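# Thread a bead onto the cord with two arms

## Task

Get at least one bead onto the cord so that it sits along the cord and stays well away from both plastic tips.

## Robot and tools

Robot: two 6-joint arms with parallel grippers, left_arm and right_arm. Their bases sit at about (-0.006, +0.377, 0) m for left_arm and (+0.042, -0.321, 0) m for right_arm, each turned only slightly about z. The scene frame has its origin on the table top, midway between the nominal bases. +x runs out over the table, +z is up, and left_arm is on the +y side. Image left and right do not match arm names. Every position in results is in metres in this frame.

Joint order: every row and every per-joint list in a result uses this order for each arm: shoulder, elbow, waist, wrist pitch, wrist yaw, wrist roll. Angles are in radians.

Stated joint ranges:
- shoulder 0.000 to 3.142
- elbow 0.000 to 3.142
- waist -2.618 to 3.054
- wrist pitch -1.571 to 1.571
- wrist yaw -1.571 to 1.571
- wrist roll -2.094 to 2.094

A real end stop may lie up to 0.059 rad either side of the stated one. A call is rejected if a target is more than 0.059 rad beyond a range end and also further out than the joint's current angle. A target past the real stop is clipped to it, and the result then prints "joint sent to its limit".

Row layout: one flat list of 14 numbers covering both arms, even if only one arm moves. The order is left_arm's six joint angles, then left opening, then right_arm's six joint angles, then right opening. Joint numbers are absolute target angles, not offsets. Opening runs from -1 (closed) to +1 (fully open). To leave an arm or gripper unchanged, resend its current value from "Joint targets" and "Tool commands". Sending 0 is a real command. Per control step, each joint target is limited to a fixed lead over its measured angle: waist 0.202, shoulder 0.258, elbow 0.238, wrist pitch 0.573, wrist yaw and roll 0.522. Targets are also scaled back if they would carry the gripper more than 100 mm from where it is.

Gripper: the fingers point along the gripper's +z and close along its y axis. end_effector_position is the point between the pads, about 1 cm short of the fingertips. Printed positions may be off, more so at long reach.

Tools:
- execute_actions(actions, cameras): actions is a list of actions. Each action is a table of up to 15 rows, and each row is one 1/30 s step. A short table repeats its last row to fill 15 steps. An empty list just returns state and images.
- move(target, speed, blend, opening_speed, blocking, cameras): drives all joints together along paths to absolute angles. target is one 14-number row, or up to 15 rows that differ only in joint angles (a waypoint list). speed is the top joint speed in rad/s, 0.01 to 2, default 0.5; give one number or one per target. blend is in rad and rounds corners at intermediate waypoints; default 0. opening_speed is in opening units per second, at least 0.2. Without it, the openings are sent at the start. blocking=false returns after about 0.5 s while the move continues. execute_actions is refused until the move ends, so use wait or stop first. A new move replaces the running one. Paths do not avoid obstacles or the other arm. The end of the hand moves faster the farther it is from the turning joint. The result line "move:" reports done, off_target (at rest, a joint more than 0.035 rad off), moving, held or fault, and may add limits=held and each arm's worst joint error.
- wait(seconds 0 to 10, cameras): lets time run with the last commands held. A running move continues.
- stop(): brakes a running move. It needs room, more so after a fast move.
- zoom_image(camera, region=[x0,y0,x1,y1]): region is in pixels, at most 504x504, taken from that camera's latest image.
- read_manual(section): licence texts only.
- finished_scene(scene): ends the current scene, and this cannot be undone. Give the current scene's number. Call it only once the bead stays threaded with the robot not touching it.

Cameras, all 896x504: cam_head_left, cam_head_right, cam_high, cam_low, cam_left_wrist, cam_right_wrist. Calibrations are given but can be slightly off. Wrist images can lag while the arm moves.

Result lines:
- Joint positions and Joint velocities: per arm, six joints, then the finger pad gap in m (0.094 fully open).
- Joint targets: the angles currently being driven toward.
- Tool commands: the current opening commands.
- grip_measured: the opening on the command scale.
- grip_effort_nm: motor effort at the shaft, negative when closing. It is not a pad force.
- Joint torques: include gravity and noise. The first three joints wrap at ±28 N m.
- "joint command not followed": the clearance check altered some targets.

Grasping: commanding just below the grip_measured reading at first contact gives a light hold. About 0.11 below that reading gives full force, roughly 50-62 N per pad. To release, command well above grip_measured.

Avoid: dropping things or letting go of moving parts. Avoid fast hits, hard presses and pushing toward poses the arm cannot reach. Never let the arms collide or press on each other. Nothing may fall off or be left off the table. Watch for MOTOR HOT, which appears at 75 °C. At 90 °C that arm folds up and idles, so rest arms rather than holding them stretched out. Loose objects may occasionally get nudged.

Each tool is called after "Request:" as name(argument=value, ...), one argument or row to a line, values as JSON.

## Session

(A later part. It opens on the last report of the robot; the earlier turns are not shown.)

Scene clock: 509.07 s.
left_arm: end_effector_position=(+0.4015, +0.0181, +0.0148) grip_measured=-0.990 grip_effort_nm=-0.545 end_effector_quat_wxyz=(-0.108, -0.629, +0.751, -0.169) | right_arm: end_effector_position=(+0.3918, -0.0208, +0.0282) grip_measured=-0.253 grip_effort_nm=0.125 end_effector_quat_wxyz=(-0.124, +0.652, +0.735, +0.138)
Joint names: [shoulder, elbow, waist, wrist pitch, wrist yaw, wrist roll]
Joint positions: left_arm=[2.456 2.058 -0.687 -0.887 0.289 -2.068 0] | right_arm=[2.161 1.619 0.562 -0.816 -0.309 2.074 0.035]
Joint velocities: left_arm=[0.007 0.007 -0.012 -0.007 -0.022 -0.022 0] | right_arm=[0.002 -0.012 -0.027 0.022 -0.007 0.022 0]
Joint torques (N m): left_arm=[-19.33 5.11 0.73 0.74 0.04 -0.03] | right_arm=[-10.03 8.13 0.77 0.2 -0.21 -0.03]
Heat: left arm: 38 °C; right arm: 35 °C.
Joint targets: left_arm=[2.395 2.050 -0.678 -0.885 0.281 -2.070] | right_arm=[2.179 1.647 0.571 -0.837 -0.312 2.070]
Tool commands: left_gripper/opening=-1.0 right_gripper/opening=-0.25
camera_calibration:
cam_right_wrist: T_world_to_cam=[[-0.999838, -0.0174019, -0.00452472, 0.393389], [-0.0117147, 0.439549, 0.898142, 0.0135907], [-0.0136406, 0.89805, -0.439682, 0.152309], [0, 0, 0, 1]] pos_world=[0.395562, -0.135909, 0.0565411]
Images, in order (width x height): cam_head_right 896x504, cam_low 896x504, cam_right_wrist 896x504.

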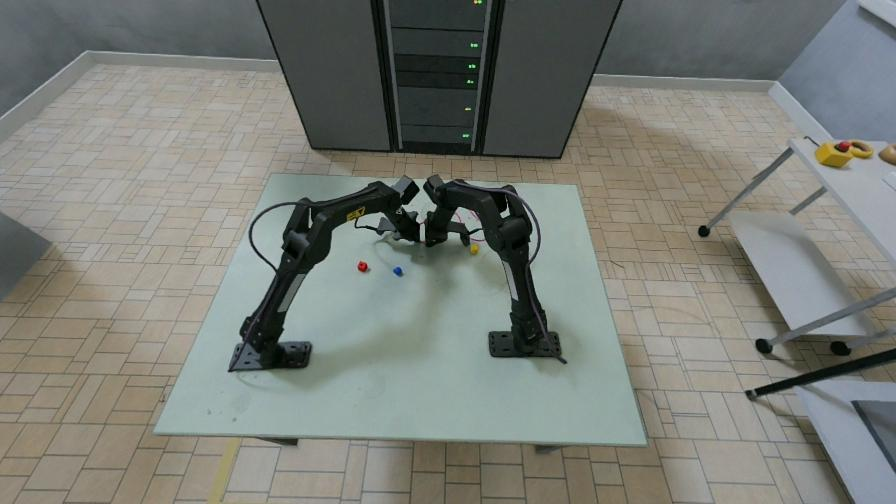

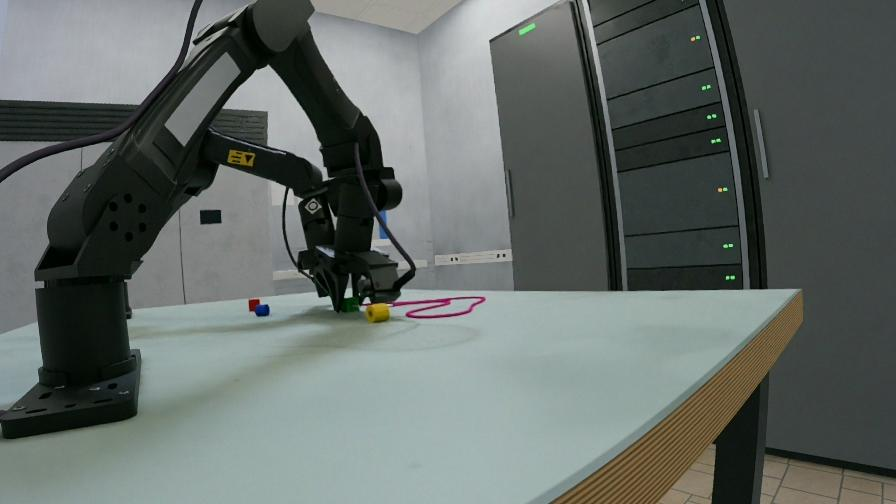

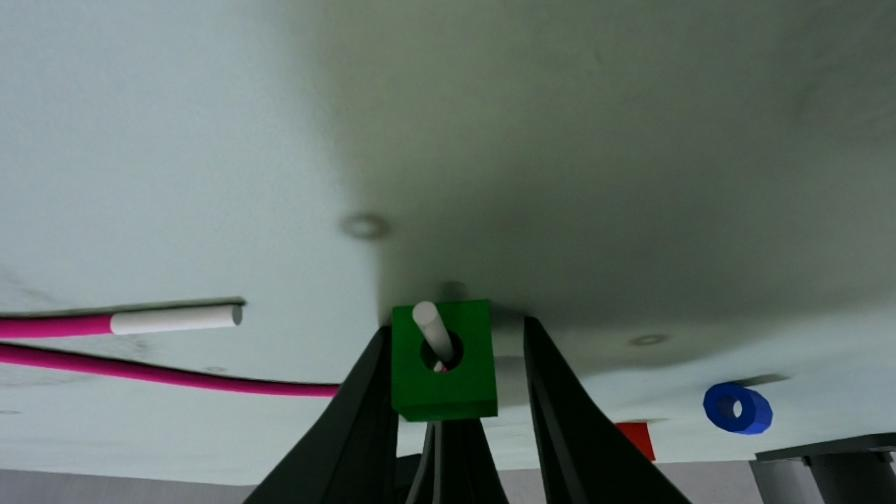

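Request:
move(
  target=[2.395,2.05,-0.678,-0.885,0.281,-2.07,-1.0,2.186,1.658,0.546,-0.841,-0.312,2.07,-0.25],
  speed=0.06,
  cameras=["cam_right_wrist"],
)

Request:
move(
  target=[2.395,2.05,-0.678,-0.885,0.281,-2.07,-1.0,2.115,1.572,0.508,-0.802,-0.312,2.07,-0.25],
  speed=0.1,
  cameras=["cam_right_wrist","cam_low"],
)

Request:
zoom_image(
  camera="cam_low",
  region=[310, 260, 430, 330],
)

Scene clock: 535.10 s.
left_arm: end_effector_position=(+0.4015, +0.0181, +0.0148) grip_measured=-0.990 grip_effort_nm=-0.549 end_effector_quat_wxyz=(-0.108, -0.629, +0.751, -0.169) | right_arm: end_effector_position=(+0.3945, -0.0240, +0.0282) grip_measured=-0.253 grip_effort_nm=0.115 end_effector_quat_wxyz=(-0.123, +0.656, +0.732, +0.139)
Joint names: [shoulder, elbow, waist, wrist pitch, wrist yaw, wrist roll]
Joint positions: left_arm=[2.456 2.058 -0.687 -0.887 0.289 -2.068 0] | right_arm=[2.161 1.619 0.553 -0.816 -0.309 2.074 0.035]
Joint velocities: left_arm=[-0.002 -0.022 -0.007 -0.022 0.051 0.022 0] | right_arm=[-0.002 0.007 0.007 0.022 0.007 -0.007 -0.001]
Joint torques (N m): left_arm=[-19.32 5.11 0.73 0.74 0.04 -0.03] | right_arm=[-9.48 8.98 -0.55 0.16 -0.21 -0.04]
Heat: left arm: 39 °C; right arm: 35 °C.
Joint targets: left_arm=[2.395 2.050 -0.678 -0.885 0.281 -2.070] | right_arm=[2.186 1.658 0.546 -0.841 -0.312 2.070]
move: off_target (left_arm, right_arm); left_arm: the shoulder is farthest, 0.061 rad from its target; right_arm: the elbow is farthest, 0.039 rad from its target
camera_calibration:
cam_right_wrist: T_world_to_cam=[[-0.999956, -0.00824741, -0.00452472, 0.396337], [-0.00769006, 0.439638, 0.898142, 0.0134518], [-0.0054181, 0.898137, -0.439682, 0.151995], [0, 0, 0, 1]] pos_world=[0.397246, -0.139157, 0.0565411]
Images, in order (width x height): cam_right_wrist 896x504.

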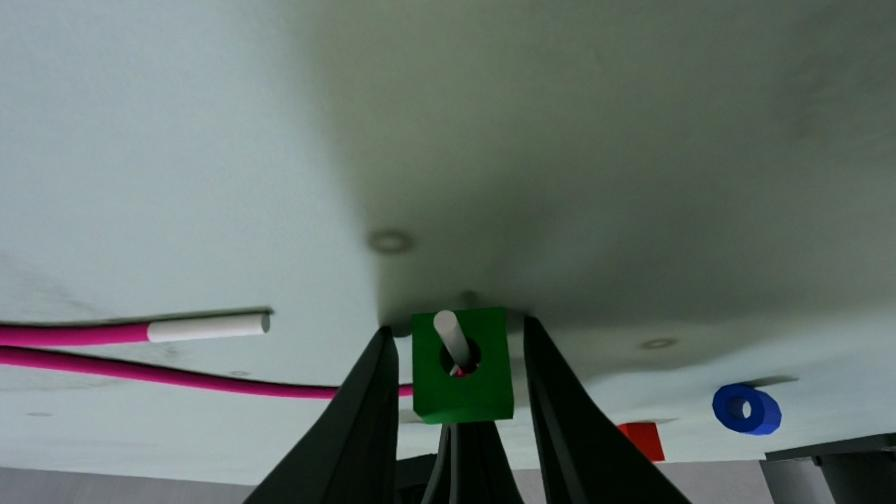

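Scene clock: 536.27 s.
left_arm: end_effector_position=(+0.4015, +0.0181, +0.0148) grip_measured=-0.990 grip_effort_nm=-0.545 end_effector_quat_wxyz=(-0.108, -0.629, +0.751, -0.169) | right_arm: end_effector_position=(+0.4023, -0.0355, +0.0277) grip_measured=-0.253 grip_effort_nm=0.120 end_effector_quat_wxyz=(-0.124, +0.666, +0.721, +0.145)
Joint names: [shoulder, elbow, waist, wrist pitch, wrist yaw, wrist roll]
Joint positions: left_arm=[2.456 2.058 -0.687 -0.887 0.289 -2.068 0] | right_arm=[2.151 1.597 0.519 -0.796 -0.319 2.073 0.035]
Joint velocities: left_arm=[-0.012 0.002 -0.007 0.022 -0.125 0.022 0] | right_arm=[-0.007 -0.012 -0.017 -0.037 0.007 0.007 -0.001]
Joint torques (N m): left_arm=[-19.32 5.09 0.75 0.74 0.04 -0.03] | right_arm=[-14.15 4.15 -0.98 0.37 -0.09 -0.03]
Heat: left arm: 39 °C; right arm: 35 °C.
Joint targets: left_arm=[2.395 2.050 -0.678 -0.885 0.281 -2.070] | right_arm=[2.115 1.572 0.508 -0.802 -0.312 2.070]
move: off_target (left_arm, right_arm); left_arm: the shoulder is farthest, 0.061 rad from its target; right_arm: the shoulder is farthest, 0.036 rad from its target
camera_calibration:
cam_right_wrist: T_world_to_cam=[[-0.999733, 0.0222219, -0.00627904, 0.405089], [0.00385376, 0.428657, 0.903459, 0.0137879], [0.0227681, 0.903194, -0.428629, 0.150648], [0, 0, 0, 1]] pos_world=[0.401498, -0.150976, 0.0546587]
Images, in order (width x height): cam_low 896x504, cam_right_wrist 896x504.

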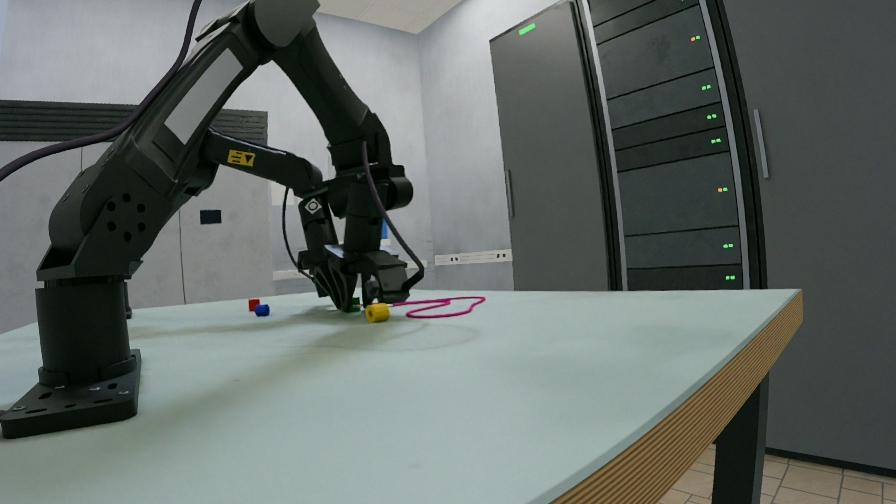

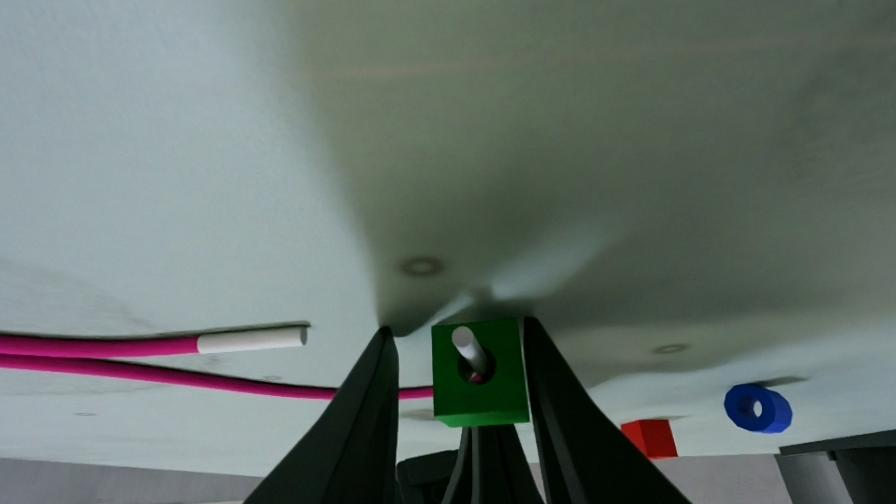

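Scaled by 4.200 from the camera's 896x504 image, which has a finer 1280x720 frame.

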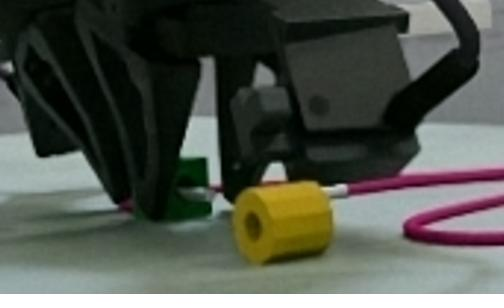

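Request:
move(
  target=[2.395,2.05,-0.678,-0.885,0.281,-2.07,-1.0,2.088,1.543,0.498,-0.787,-0.312,2.07,-0.25],
  speed=0.1,
  cameras=["cam_right_wrist","cam_low"],
)

Request:
zoom_image(
  camera="cam_low",
  region=[310, 260, 430, 330],
)

Request:
zoom_image(
  camera="cam_right_wrist",
  region=[340, 250, 580, 450],
)

Scene clock: 548.00 s.
left_arm: end_effector_position=(+0.4015, +0.0181, +0.0148) grip_measured=-0.990 grip_effort_nm=-0.545 end_effector_quat_wxyz=(-0.108, -0.629, +0.751, -0.169) | right_arm: end_effector_position=(+0.4004, -0.0430, +0.0277) grip_measured=-0.253 grip_effort_nm=0.120 end_effector_quat_wxyz=(-0.124, +0.670, +0.717, +0.145)
Joint names: [shoulder, elbow, waist, wrist pitch, wrist yaw, wrist roll]
Joint positions: left_arm=[2.456 2.058 -0.687 -0.887 0.289 -2.068 0] | right_arm=[2.131 1.565 0.507 -0.788 -0.319 2.073 0.035]
Joint velocities: left_arm=[-0.012 0.002 -0.002 -0.051 -0.022 -0.022 -0.001] | right_arm=[0.012 -0.007 -0.012 -0.081 -0.022 -0.051 0]
Joint torques (N m): left_arm=[-19.33 5.11 0.73 0.74 0.04 -0.03] | right_arm=[-14.5 4.36 -0.77 0.44 -0.11 -0.02]
Heat: left arm: 39 °C; right arm: 38 °C.
Joint targets: left_arm=[2.395 2.050 -0.678 -0.885 0.281 -2.070] | right_arm=[2.088 1.543 0.498 -0.787 -0.312 2.070]
move: off_target (left_arm, right_arm); left_arm: the shoulder is farthest, 0.061 rad from its target; right_arm: the shoulder is farthest, 0.043 rad from its target
camera_calibration:
cam_right_wrist: T_world_to_cam=[[-0.999404, 0.0343352, -0.00350706, 0.403662], [0.011594, 0.429694, 0.9029, 0.0139304], [0.0325083, 0.902322, -0.429836, 0.153612], [0, 0, 0, 1]] pos_world=[0.398266, -0.158453, 0.0548657]
Images, in order (width x height): cam_low 896x504, cam_right_wrist 896x504.

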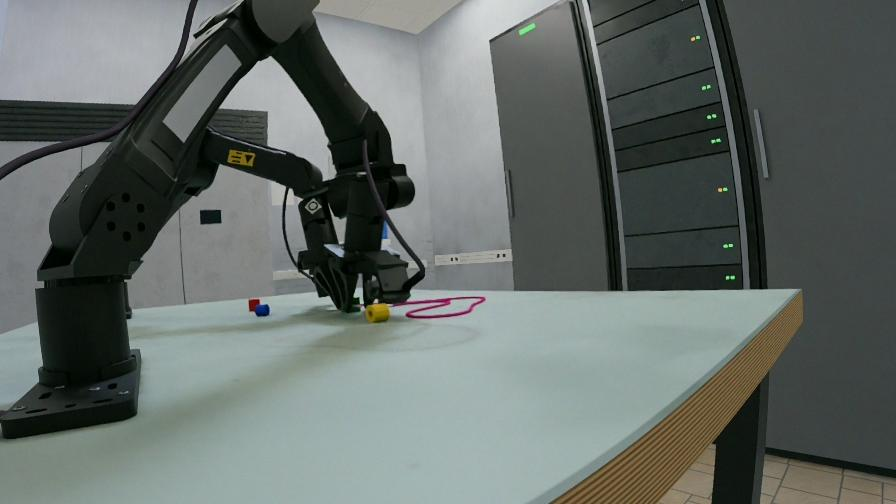

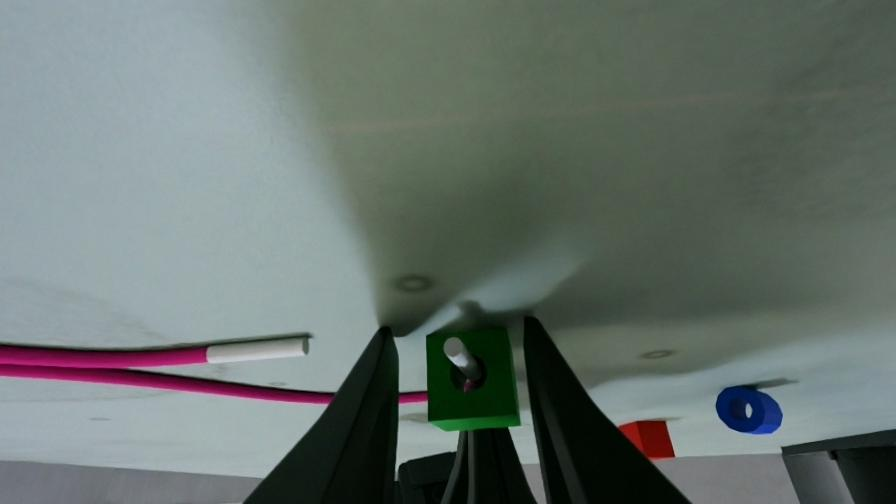

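Scaled by 4.200 from the camera's 896x504 image, which has a finer 1280x720 frame.

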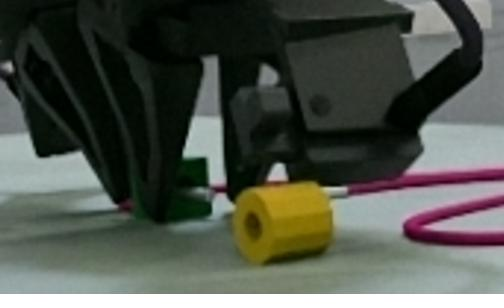

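Scaled by 2.100 from the camera's 896x504 image, which has a finer 1280x720 frame.

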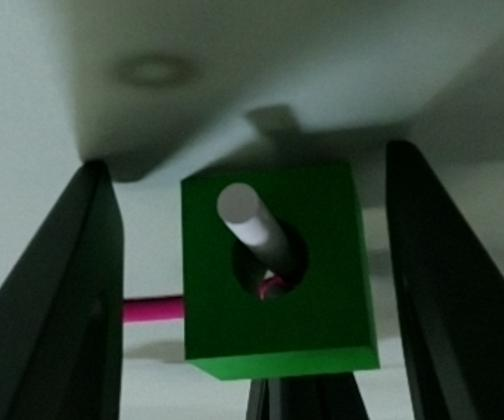

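Request:
move(
  target=[2.395,2.05,-0.678,-0.885,0.281,-2.07,-1.0,2.088,1.543,0.498,-0.787,-0.312,2.07,-1.0],
  opening_speed=0.5,
  cameras=["cam_right_wrist","cam_low"],
)

Request:
zoom_image(
  camera="cam_low",
  region=[310, 260, 430, 330],
)

Request:
zoom_image(
  camera="cam_right_wrist",
  region=[340, 250, 580, 450],
)

Scene clock: 571.43 s.
left_arm: end_effector_position=(+0.4015, +0.0181, +0.0148) grip_measured=-0.990 grip_effort_nm=-0.545 end_effector_quat_wxyz=(-0.108, -0.629, +0.751, -0.169) | right_arm: end_effector_position=(+0.4007, -0.0428, +0.0286) grip_measured=-0.781 grip_effort_nm=-1.053 end_effector_quat_wxyz=(-0.124, +0.670, +0.717, +0.146)
Joint names: [shoulder, elbow, waist, wrist pitch, wrist yaw, wrist roll]
Joint positions: left_arm=[2.456 2.058 -0.687 -0.887 0.289 -2.068 0] | right_arm=[2.129 1.565 0.507 -0.787 -0.319 2.073 0.01]
Joint velocities: left_arm=[0.002 0.002 -0.027 0.022 0.037 -0.007 0] | right_arm=[0.017 -0.002 0.002 0.051 -0.022 -0.022 0]
Joint torques (N m): left_arm=[-19.32 5.09 0.73 0.74 0.04 -0.04] | right_arm=[-14.32 4.36 -0.81 0.43 -0.11 -0.03]
Heat: left arm: 40 °C; right arm: 35 °C.
Joint targets: left_arm=[2.395 2.050 -0.678 -0.885 0.281 -2.070] | right_arm=[2.088 1.543 0.498 -0.787 -0.312 2.070]
move: off_target (left_arm, right_arm); left_arm: the shoulder is farthest, 0.061 rad from its target; right_arm: the shoulder is farthest, 0.041 rad from its target
camera_calibration:
cam_right_wrist: T_world_to_cam=[[-0.999394, 0.0343415, -0.00575713, 0.404021], [0.00951831, 0.428465, 0.903508, 0.0138343], [0.0334946, 0.902905, -0.428532, 0.153403], [0, 0, 0, 1]] pos_world=[0.398506, -0.158311, 0.0555648]
Images, in order (width x height): cam_low 896x504, cam_right_wrist 896x504.

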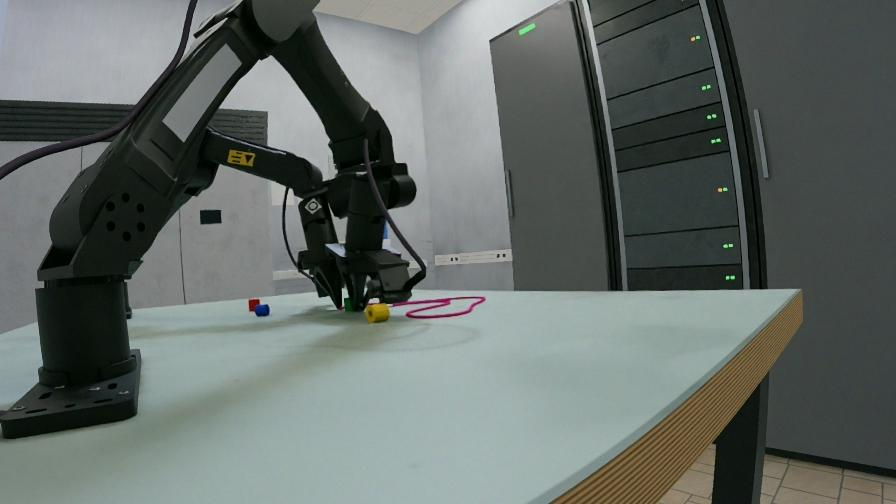

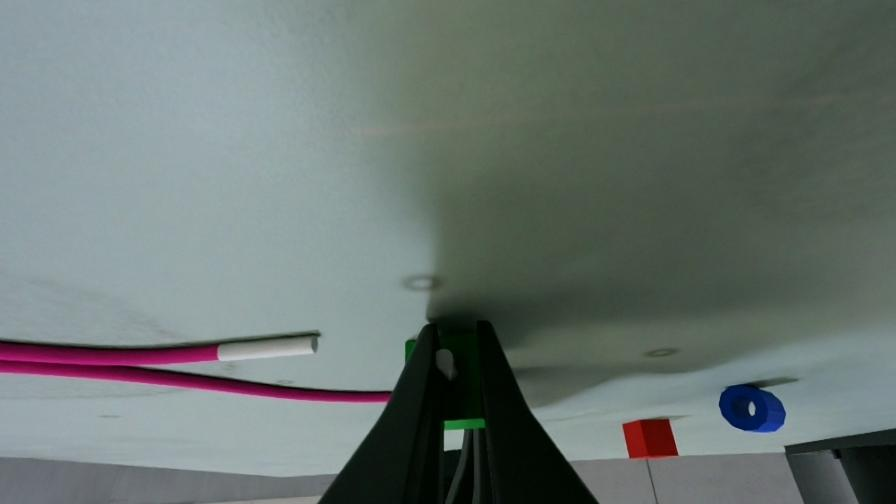

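Scaled by 4.200 from the camera's 896x504 image, which has a finer 1280x720 frame.

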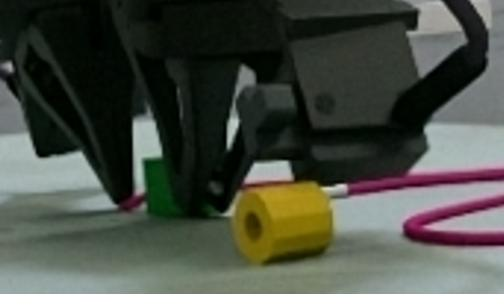

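Scaled by 2.100 from the camera's 896x504 image, which has a finer 1280x720 frame.

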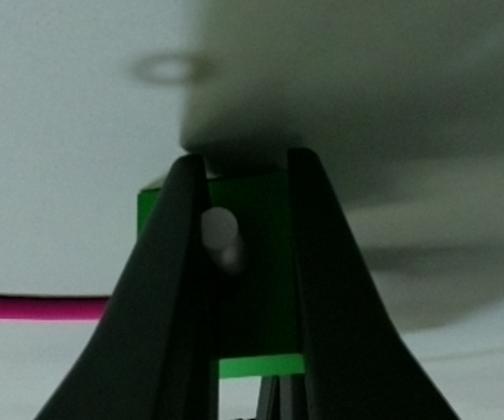

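Request:
move(
  target=[2.395,2.05,-0.678,-0.885,0.281,-2.07,-1.0,2.088,1.543,0.498,-0.787,-0.312,2.07,-0.5],
  opening_speed=0.5,
  cameras=["cam_right_wrist"],
)

Request:
zoom_image(
  camera="cam_right_wrist",
  region=[340, 250, 580, 450],
)

Scene clock: 583.87 s.
left_arm: end_effector_position=(+0.4015, +0.0181, +0.0148) grip_measured=-0.990 grip_effort_nm=-0.549 end_effector_quat_wxyz=(-0.108, -0.629, +0.751, -0.169) | right_arm: end_effector_position=(+0.4007, -0.0428, +0.0288) grip_measured=-0.503 grip_effort_nm=0.125 end_effector_quat_wxyz=(-0.124, +0.670, +0.717, +0.146)
Joint names: [shoulder, elbow, waist, wrist pitch, wrist yaw, wrist roll]
Joint positions: left_arm=[2.456 2.058 -0.687 -0.887 0.289 -2.068 0] | right_arm=[2.128 1.565 0.507 -0.787 -0.319 2.073 0.023]
Joint velocities: left_arm=[0.002 0.002 -0.032 0.022 0.095 -0.022 0] | right_arm=[-0.012 -0.002 0.007 0.051 -0.037 -0.066 0.001]
Joint torques (N m): left_arm=[-19.3 5.11 0.72 0.74 0.04 -0.03] | right_arm=[-14.31 4.29 -0.77 0.42 -0.09 -0.02]
Heat: left arm: 40 °C; right arm: 39 °C.
Joint targets: left_arm=[2.395 2.050 -0.678 -0.885 0.281 -2.070] | right_arm=[2.088 1.543 0.498 -0.787 -0.312 2.070]
move: off_target (left_arm, right_arm); left_arm: the shoulder is farthest, 0.061 rad from its target; right_arm: the shoulder is farthest, 0.040 rad from its target
camera_calibration:
cam_right_wrist: T_world_to_cam=[[-0.999396, 0.0342614, -0.00587811, 0.404013], [0.00935734, 0.428001, 0.90373, 0.013675], [0.0334789, 0.903129, -0.428063, 0.153421], [0, 0, 0, 1]] pos_world=[0.398505, -0.158254, 0.0556903]
Images, in order (width x height): cam_right_wrist 896x504.

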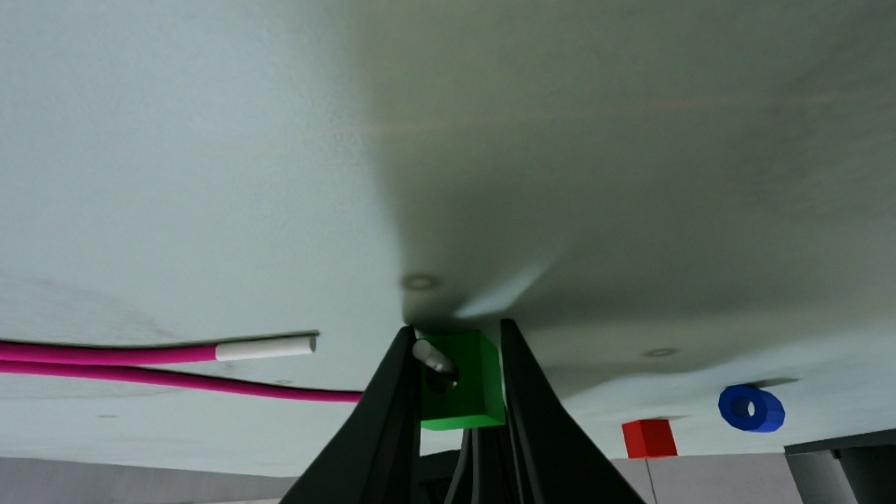

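Scaled by 2.100 from the camera's 896x504 image, which has a finer 1280x720 frame.

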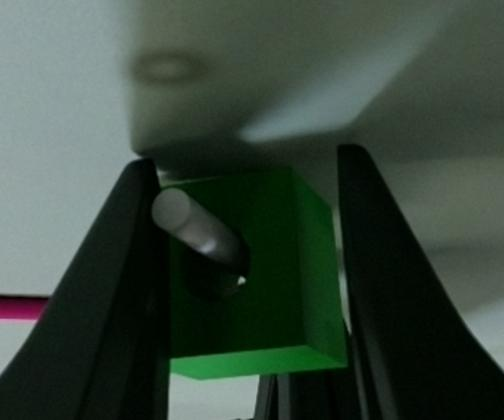

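Request:
move(
  target=[2.395,2.05,-0.678,-0.885,0.281,-2.07,-1.0,2.088,1.543,0.482,-0.787,-0.312,2.07,-0.35],
  opening_speed=0.5,
  speed=0.1,
  cameras=["cam_right_wrist"],
)

Request:
zoom_image(
  camera="cam_right_wrist",
  region=[340, 250, 580, 450],
)

Scene clock: 596.47 s.
left_arm: end_effector_position=(+0.4015, +0.0181, +0.0148) grip_measured=-0.990 grip_effort_nm=-0.545 end_effector_quat_wxyz=(-0.108, -0.629, +0.751, -0.169) | right_arm: end_effector_position=(+0.4056, -0.0492, +0.0288) grip_measured=-0.353 grip_effort_nm=0.125 end_effector_quat_wxyz=(-0.123, +0.676, +0.711, +0.147)
Joint names: [shoulder, elbow, waist, wrist pitch, wrist yaw, wrist roll]
Joint positions: left_arm=[2.456 2.058 -0.687 -0.887 0.289 -2.068 0] | right_arm=[2.128 1.565 0.489 -0.787 -0.319 2.073 0.03]
Joint velocities: left_arm=[-0.012 0.007 -0.012 -0.037 -0.022 0.007 -0.001] | right_arm=[0.017 0.002 0.007 0.022 -0.022 0.022 0]
Joint torques (N m): left_arm=[-19.3 5.11 0.73 0.74 0.04 -0.04] | right_arm=[-14.28 4.37 -0.64 0.42 -0.11 -0.01]
Heat: left arm: 40 °C; right arm: 41 °C.
Joint targets: left_arm=[2.395 2.050 -0.678 -0.885 0.281 -2.070] | right_arm=[2.088 1.543 0.482 -0.787 -0.312 2.070]
move: off_target (left_arm, right_arm); left_arm: the shoulder is farthest, 0.061 rad from its target; right_arm: the shoulder is farthest, 0.040 rad from its target
camera_calibration:
cam_right_wrist: T_world_to_cam=[[-0.998621, 0.0521734, -0.00587811, 0.409739], [0.0170292, 0.427764, 0.90373, 0.0132798], [0.0496651, 0.902383, -0.428063, 0.152508], [0, 0, 0, 1]] pos_world=[0.401373, -0.164679, 0.0556903]
Images, in order (width x height): cam_right_wrist 896x504.

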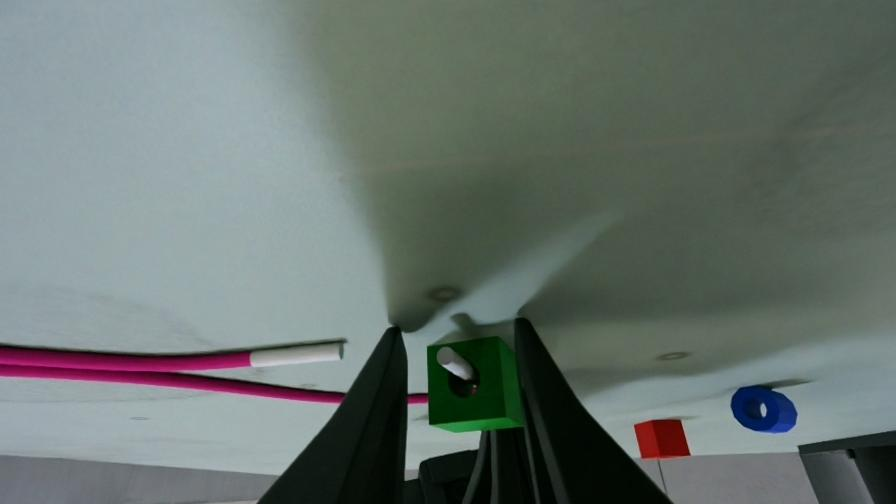

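Scaled by 2.100 from the camera's 896x504 image, which has a finer 1280x720 frame.

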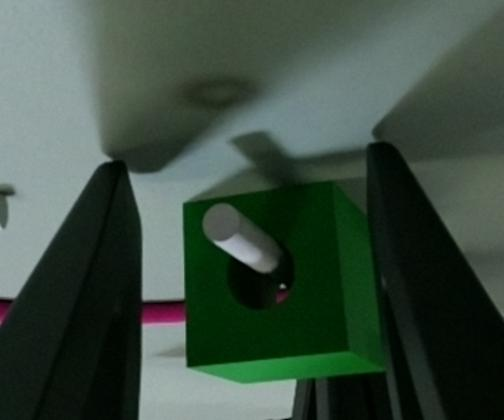

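Request:
move(
  target=[2.395,2.05,-0.678,-0.885,0.281,-2.07,-1.0,2.088,1.543,0.482,-0.787,-0.312,2.07,-0.8],
  opening_speed=0.5,
  speed=0.1,
  cameras=["cam_right_wrist"],
)

Request:
zoom_image(
  camera="cam_right_wrist",
  region=[340, 250, 580, 450],
)

Scene clock: 606.77 s.
left_arm: end_effector_position=(+0.4015, +0.0181, +0.0148) grip_measured=-0.990 grip_effort_nm=-0.545 end_effector_quat_wxyz=(-0.108, -0.629, +0.751, -0.169) | right_arm: end_effector_position=(+0.4056, -0.0492, +0.0288) grip_measured=-0.797 grip_effort_nm=-0.173 end_effector_quat_wxyz=(-0.123, +0.676, +0.711, +0.147)
Joint names: [shoulder, elbow, waist, wrist pitch, wrist yaw, wrist roll]
Joint positions: left_arm=[2.456 2.058 -0.687 -0.887 0.289 -2.068 0] | right_arm=[2.128 1.565 0.489 -0.787 -0.319 2.073 0.01]
Joint velocities: left_arm=[0.007 0.002 0.002 -0.007 -0.066 -0.11 0] | right_arm=[0.007 -0.002 0.007 0.051 -0.037 -0.037 0.001]
Joint torques (N m): left_arm=[-19.3 5.11 0.73 0.74 0.04 -0.04] | right_arm=[-14.35 4.33 -0.58 0.42 -0.1 -0.04]
Heat: left arm: 41 °C; right arm: 42 °C.
Joint targets: left_arm=[2.395 2.050 -0.678 -0.885 0.281 -2.070] | right_arm=[2.088 1.543 0.482 -0.787 -0.312 2.070]
move: off_target (left_arm, right_arm); left_arm: the shoulder is farthest, 0.061 rad from its target; right_arm: the shoulder is farthest, 0.040 rad from its target
camera_calibration:
cam_right_wrist: T_world_to_cam=[[-0.998621, 0.0521734, -0.00587811, 0.409739], [0.0170292, 0.427764, 0.90373, 0.0132798], [0.0496651, 0.902383, -0.428063, 0.152508], [0, 0, 0, 1]] pos_world=[0.401373, -0.164679, 0.0556903]
Images, in order (width x height): cam_right_wrist 896x504.

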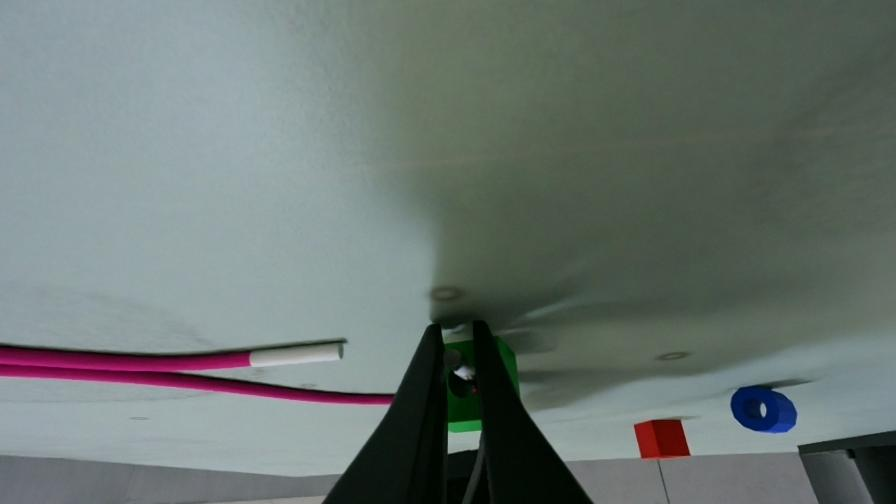

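Scaled by 2.100 from the camera's 896x504 image, which has a finer 1280x720 frame.

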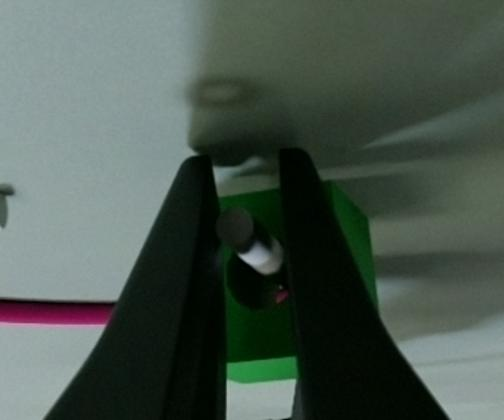

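Request:
move(
  target=[2.395,2.05,-0.678,-0.885,0.281,-2.07,-1.0,2.088,1.543,0.482,-0.787,-0.312,2.07,-1.0],
  opening_speed=0.3,
  speed=0.1,
  cameras=["cam_right_wrist","cam_low"],
)

Request:
zoom_image(
  camera="cam_right_wrist",
  region=[340, 250, 580, 450],
)

Request:
zoom_image(
  camera="cam_low",
  region=[310, 260, 430, 330],
)

Scene clock: 613.77 s.
left_arm: end_effector_position=(+0.4015, +0.0181, +0.0148) grip_measured=-0.990 grip_effort_nm=-0.549 end_effector_quat_wxyz=(-0.108, -0.629, +0.751, -0.169) | right_arm: end_effector_position=(+0.4056, -0.0492, +0.0288) grip_measured=-0.938 grip_effort_nm=-1.018 end_effector_quat_wxyz=(-0.123, +0.676, +0.711, +0.147)
Joint names: [shoulder, elbow, waist, wrist pitch, wrist yaw, wrist roll]
Joint positions: left_arm=[2.456 2.058 -0.687 -0.887 0.289 -2.068 0] | right_arm=[2.128 1.565 0.489 -0.787 -0.319 2.073 0.003]
Joint velocities: left_arm=[-0.007 -0.007 0.002 0.007 -0.022 0.037 0] | right_arm=[0.002 -0.017 -0.002 -0.007 -0.022 -0.007 -0.001]
Joint torques (N m): left_arm=[-19.32 5.11 0.75 0.73 0.04 -0.03] | right_arm=[-14.32 4.41 -0.61 0.42 -0.11 -0.02]
Heat: left arm: 41 °C; right arm: 42 °C.
Joint targets: left_arm=[2.395 2.050 -0.678 -0.885 0.281 -2.070] | right_arm=[2.088 1.543 0.482 -0.787 -0.312 2.070]
move: off_target (left_arm, right_arm); left_arm: the shoulder is farthest, 0.061 rad from its target; right_arm: the shoulder is farthest, 0.040 rad from its target
camera_calibration:
cam_right_wrist: T_world_to_cam=[[-0.998621, 0.0521734, -0.00587811, 0.409739], [0.0170292, 0.427764, 0.90373, 0.0132798], [0.0496651, 0.902383, -0.428063, 0.152508], [0, 0, 0, 1]] pos_world=[0.401373, -0.164679, 0.0556903]
Images, in order (width x height): cam_low 896x504, cam_right_wrist 896x504.

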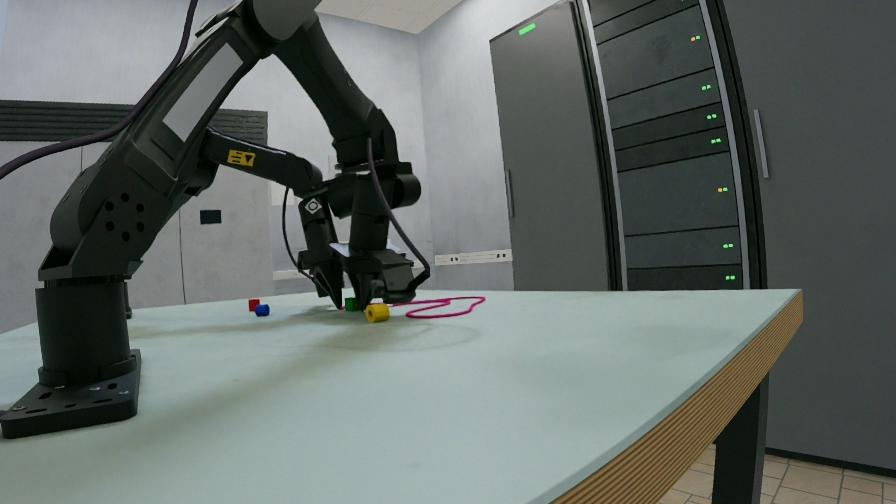

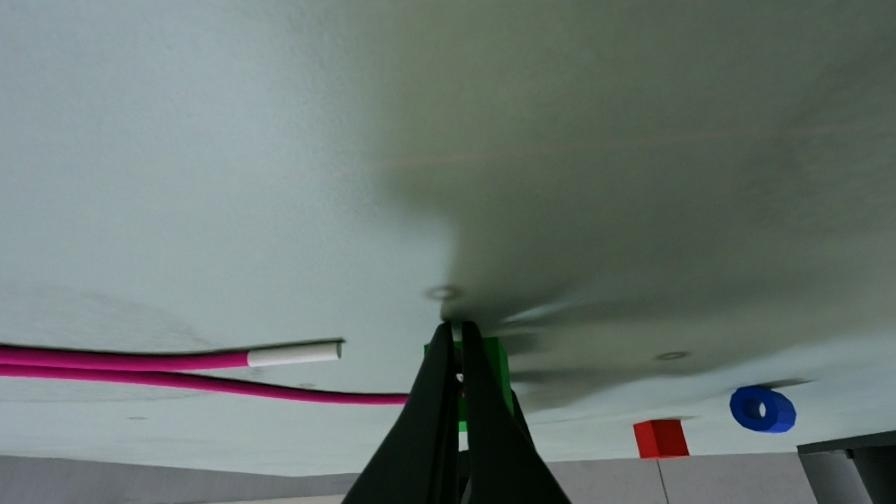

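Scaled by 2.100 from the camera's 896x504 image, which has a finer 1280x720 frame.

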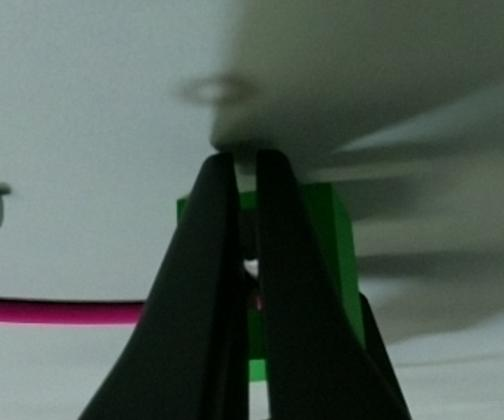

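Scaled by 4.200 from the camera's 896x504 image, which has a finer 1280x720 frame.

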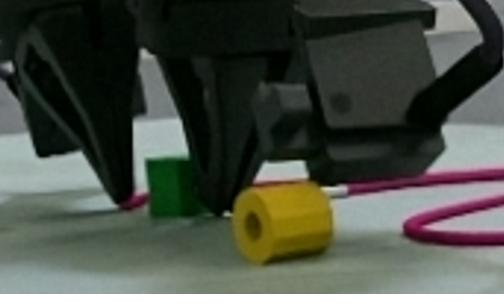

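Request:
move(
  target=[2.395,2.05,-0.678,-0.885,0.281,-2.07,-0.4,2.088,1.543,0.482,-0.787,-0.312,2.07,-1.0],
  opening_speed=0.5,
  cameras=[],
)

Request:
move(
  target=[
    [2.33,2.32,-0.678,-1.2,0.281,-2.07,-0.4,2.088,1.543,0.482,-0.787,-0.312,2.07,-1.0],
    [2.0,2.2,-0.15,-1.2,0.281,-2.0,-0.4,2.088,1.543,0.482,-0.787,-0.312,2.07,-1.0],
  ],
  speed=0.4,
)

Request:
zoom_image(
  camera="cam_high",
  region=[240, 100, 560, 280],
)

Scene clock: 624.77 s.
left_arm: end_effector_position=(+0.4015, +0.0181, +0.0148) grip_measured=-0.402 grip_effort_nm=0.090 end_effector_quat_wxyz=(-0.108, -0.629, +0.751, -0.169) | right_arm: end_effector_position=(+0.4056, -0.0492, +0.0288) grip_measured=-0.940 grip_effort_nm=-1.053 end_effector_quat_wxyz=(-0.123, +0.676, +0.711, +0.147)
Joint names: [shoulder, elbow, waist, wrist pitch, wrist yaw, wrist roll]
Joint positions: left_arm=[2.456 2.058 -0.687 -0.887 0.289 -2.068 0.028] | right_arm=[2.128 1.565 0.489 -0.787 -0.319 2.073 0.003]
Joint velocities: left_arm=[-0.017 0.007 -0.017 0.037 0.139 -0.007 -0.001] | right_arm=[0.017 -0.002 -0.012 0.037 0.037 -0.022 0]
Joint torques (N m): left_arm=[-19.3 5.11 0.72 0.74 0.04 -0.03] | right_arm=[-14.3 4.31 -0.64 0.43 -0.1 -0.01]
Heat: left arm: 41 °C; right arm: 43 °C.
Joint targets: left_arm=[2.395 2.050 -0.678 -0.885 0.281 -2.070] | right_arm=[2.088 1.543 0.482 -0.787 -0.312 2.070]
move: off_target (left_arm, right_arm); left_arm: the shoulder is farthest, 0.061 rad from its target; right_arm: the shoulder is farthest, 0.040 rad from its target
No camera images: "cameras" was empty.

Scene clock: 627.53 s.
left_arm: end_effector_position=(+0.4838, +0.2853, +0.2455) grip_measured=-0.402 grip_effort_nm=0.095 end_effector_quat_wxyz=(-0.015, +0.760, -0.577, +0.297) | right_arm: end_effector_position=(+0.4056, -0.0492, +0.0288) grip_measured=-0.940 grip_effort_nm=-1.057 end_effector_quat_wxyz=(-0.123, +0.676, +0.711, +0.147)
Joint names: [shoulder, elbow, waist, wrist pitch, wrist yaw, wrist roll]
Joint positions: left_arm=[2.043 2.205 -0.145 -1.192 0.282 -2.009 0.028] | right_arm=[2.128 1.565 0.489 -0.787 -0.319 2.073 0.003]
Joint velocities: left_arm=[-0.042 0.007 0.007 0.051 0.051 -0.037 -0.001] | right_arm=[0.002 0.012 0.022 0.037 -0.007 0.007 0]
Joint torques (N m): left_arm=[-14.45 5.19 -0.4 0.95 0.09 0.13] | right_arm=[-14.27 4.33 -0.58 0.42 -0.1 -0.02]
Heat: left arm: 41 °C; right arm: 43 °C.
Joint targets: left_arm=[2.000 2.200 -0.150 -1.200 0.281 -2.000] | right_arm=[2.088 1.543 0.482 -0.787 -0.312 2.070]
move: off_target (left_arm, right_arm); left_arm: the shoulder is farthest, 0.043 rad from its target; right_arm: the shoulder is farthest, 0.040 rad from its target
camera_calibration:
cam_left_wrist: T_world_to_cam=[[0.881443, 0.215883, 0.420064, -0.586808], [-0.286507, -0.462657, 0.838965, 0.0905482], [0.375464, -0.859851, -0.345954, 0.261756], [0, 0, 0, 1]] pos_world=[0.444901, 0.393645, 0.261085]
cam_right_wrist: T_world_to_cam=[[-0.998621, 0.0521734, -0.00587811, 0.409739], [0.0170292, 0.427764, 0.90373, 0.0132798], [0.0496651, 0.902383, -0.428063, 0.152508], [0, 0, 0, 1]] pos_world=[0.401373, -0.164679, 0.0556903]

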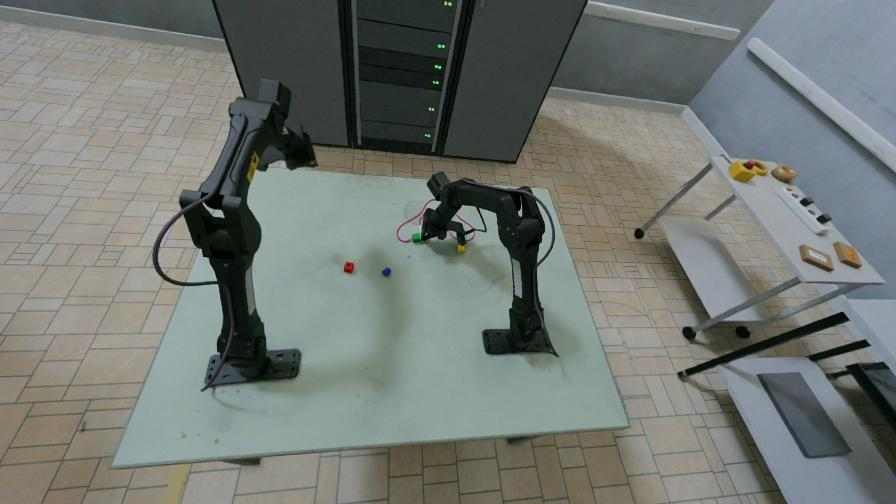

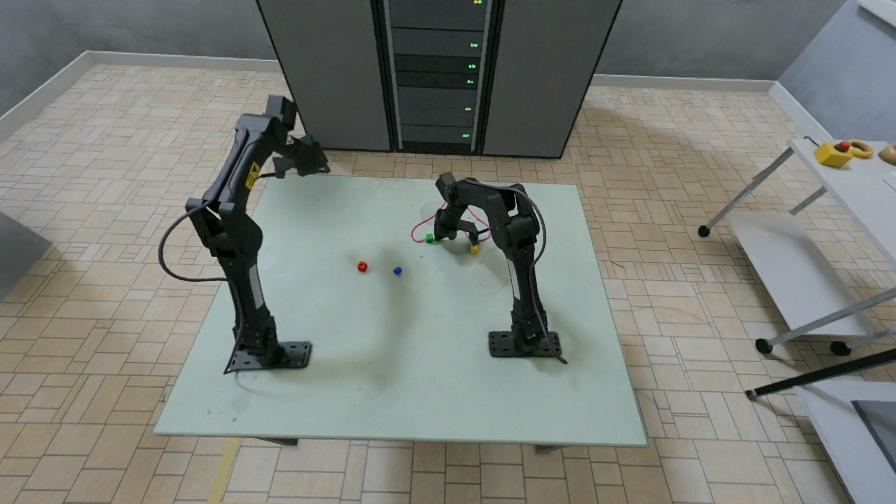

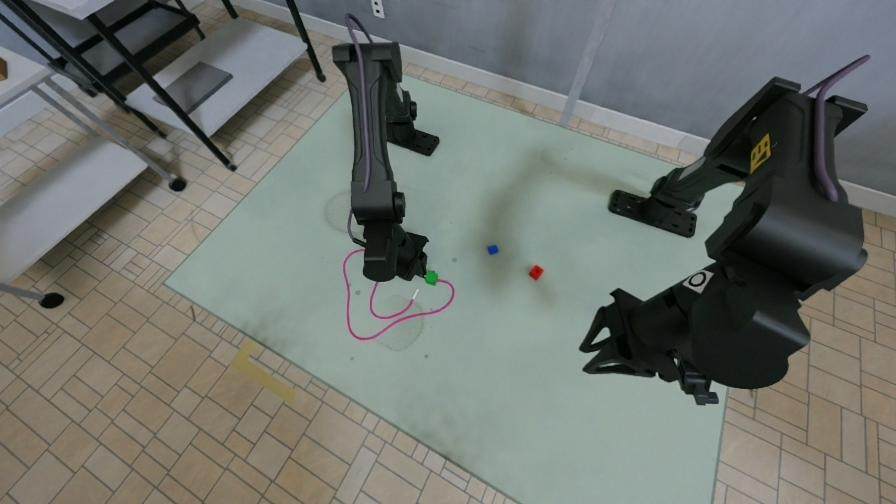

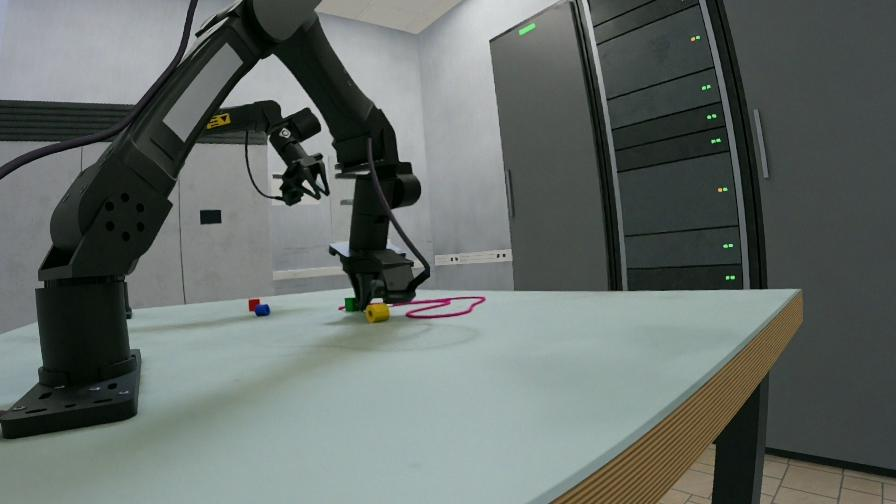

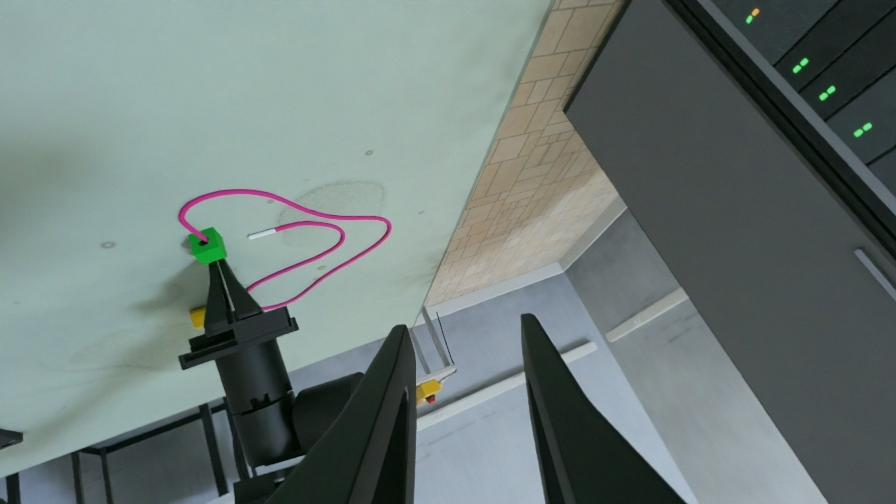

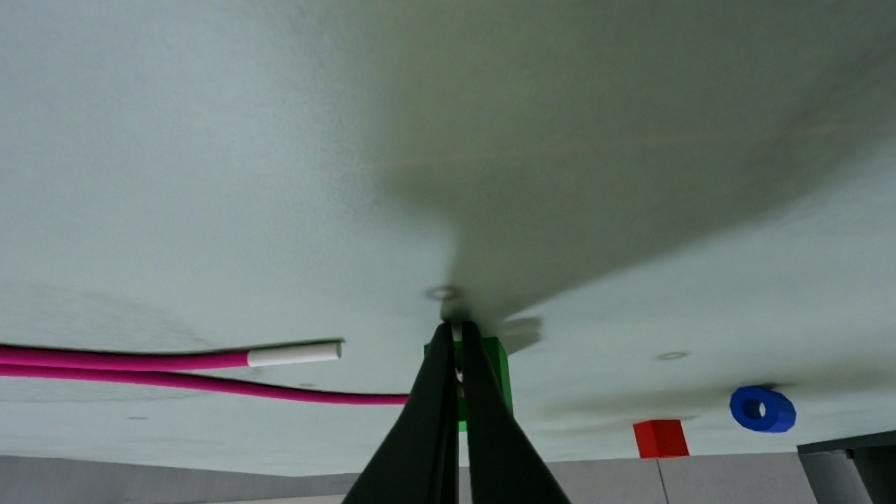

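Scaled by 1.575 from the camera's 896x504 image, which has a finer 1280x720 frame.

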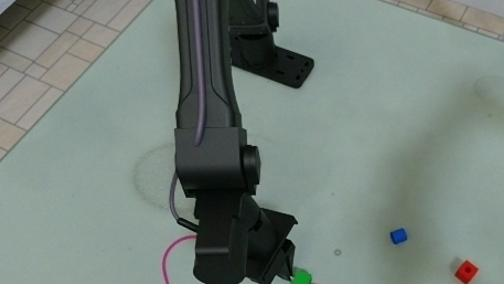

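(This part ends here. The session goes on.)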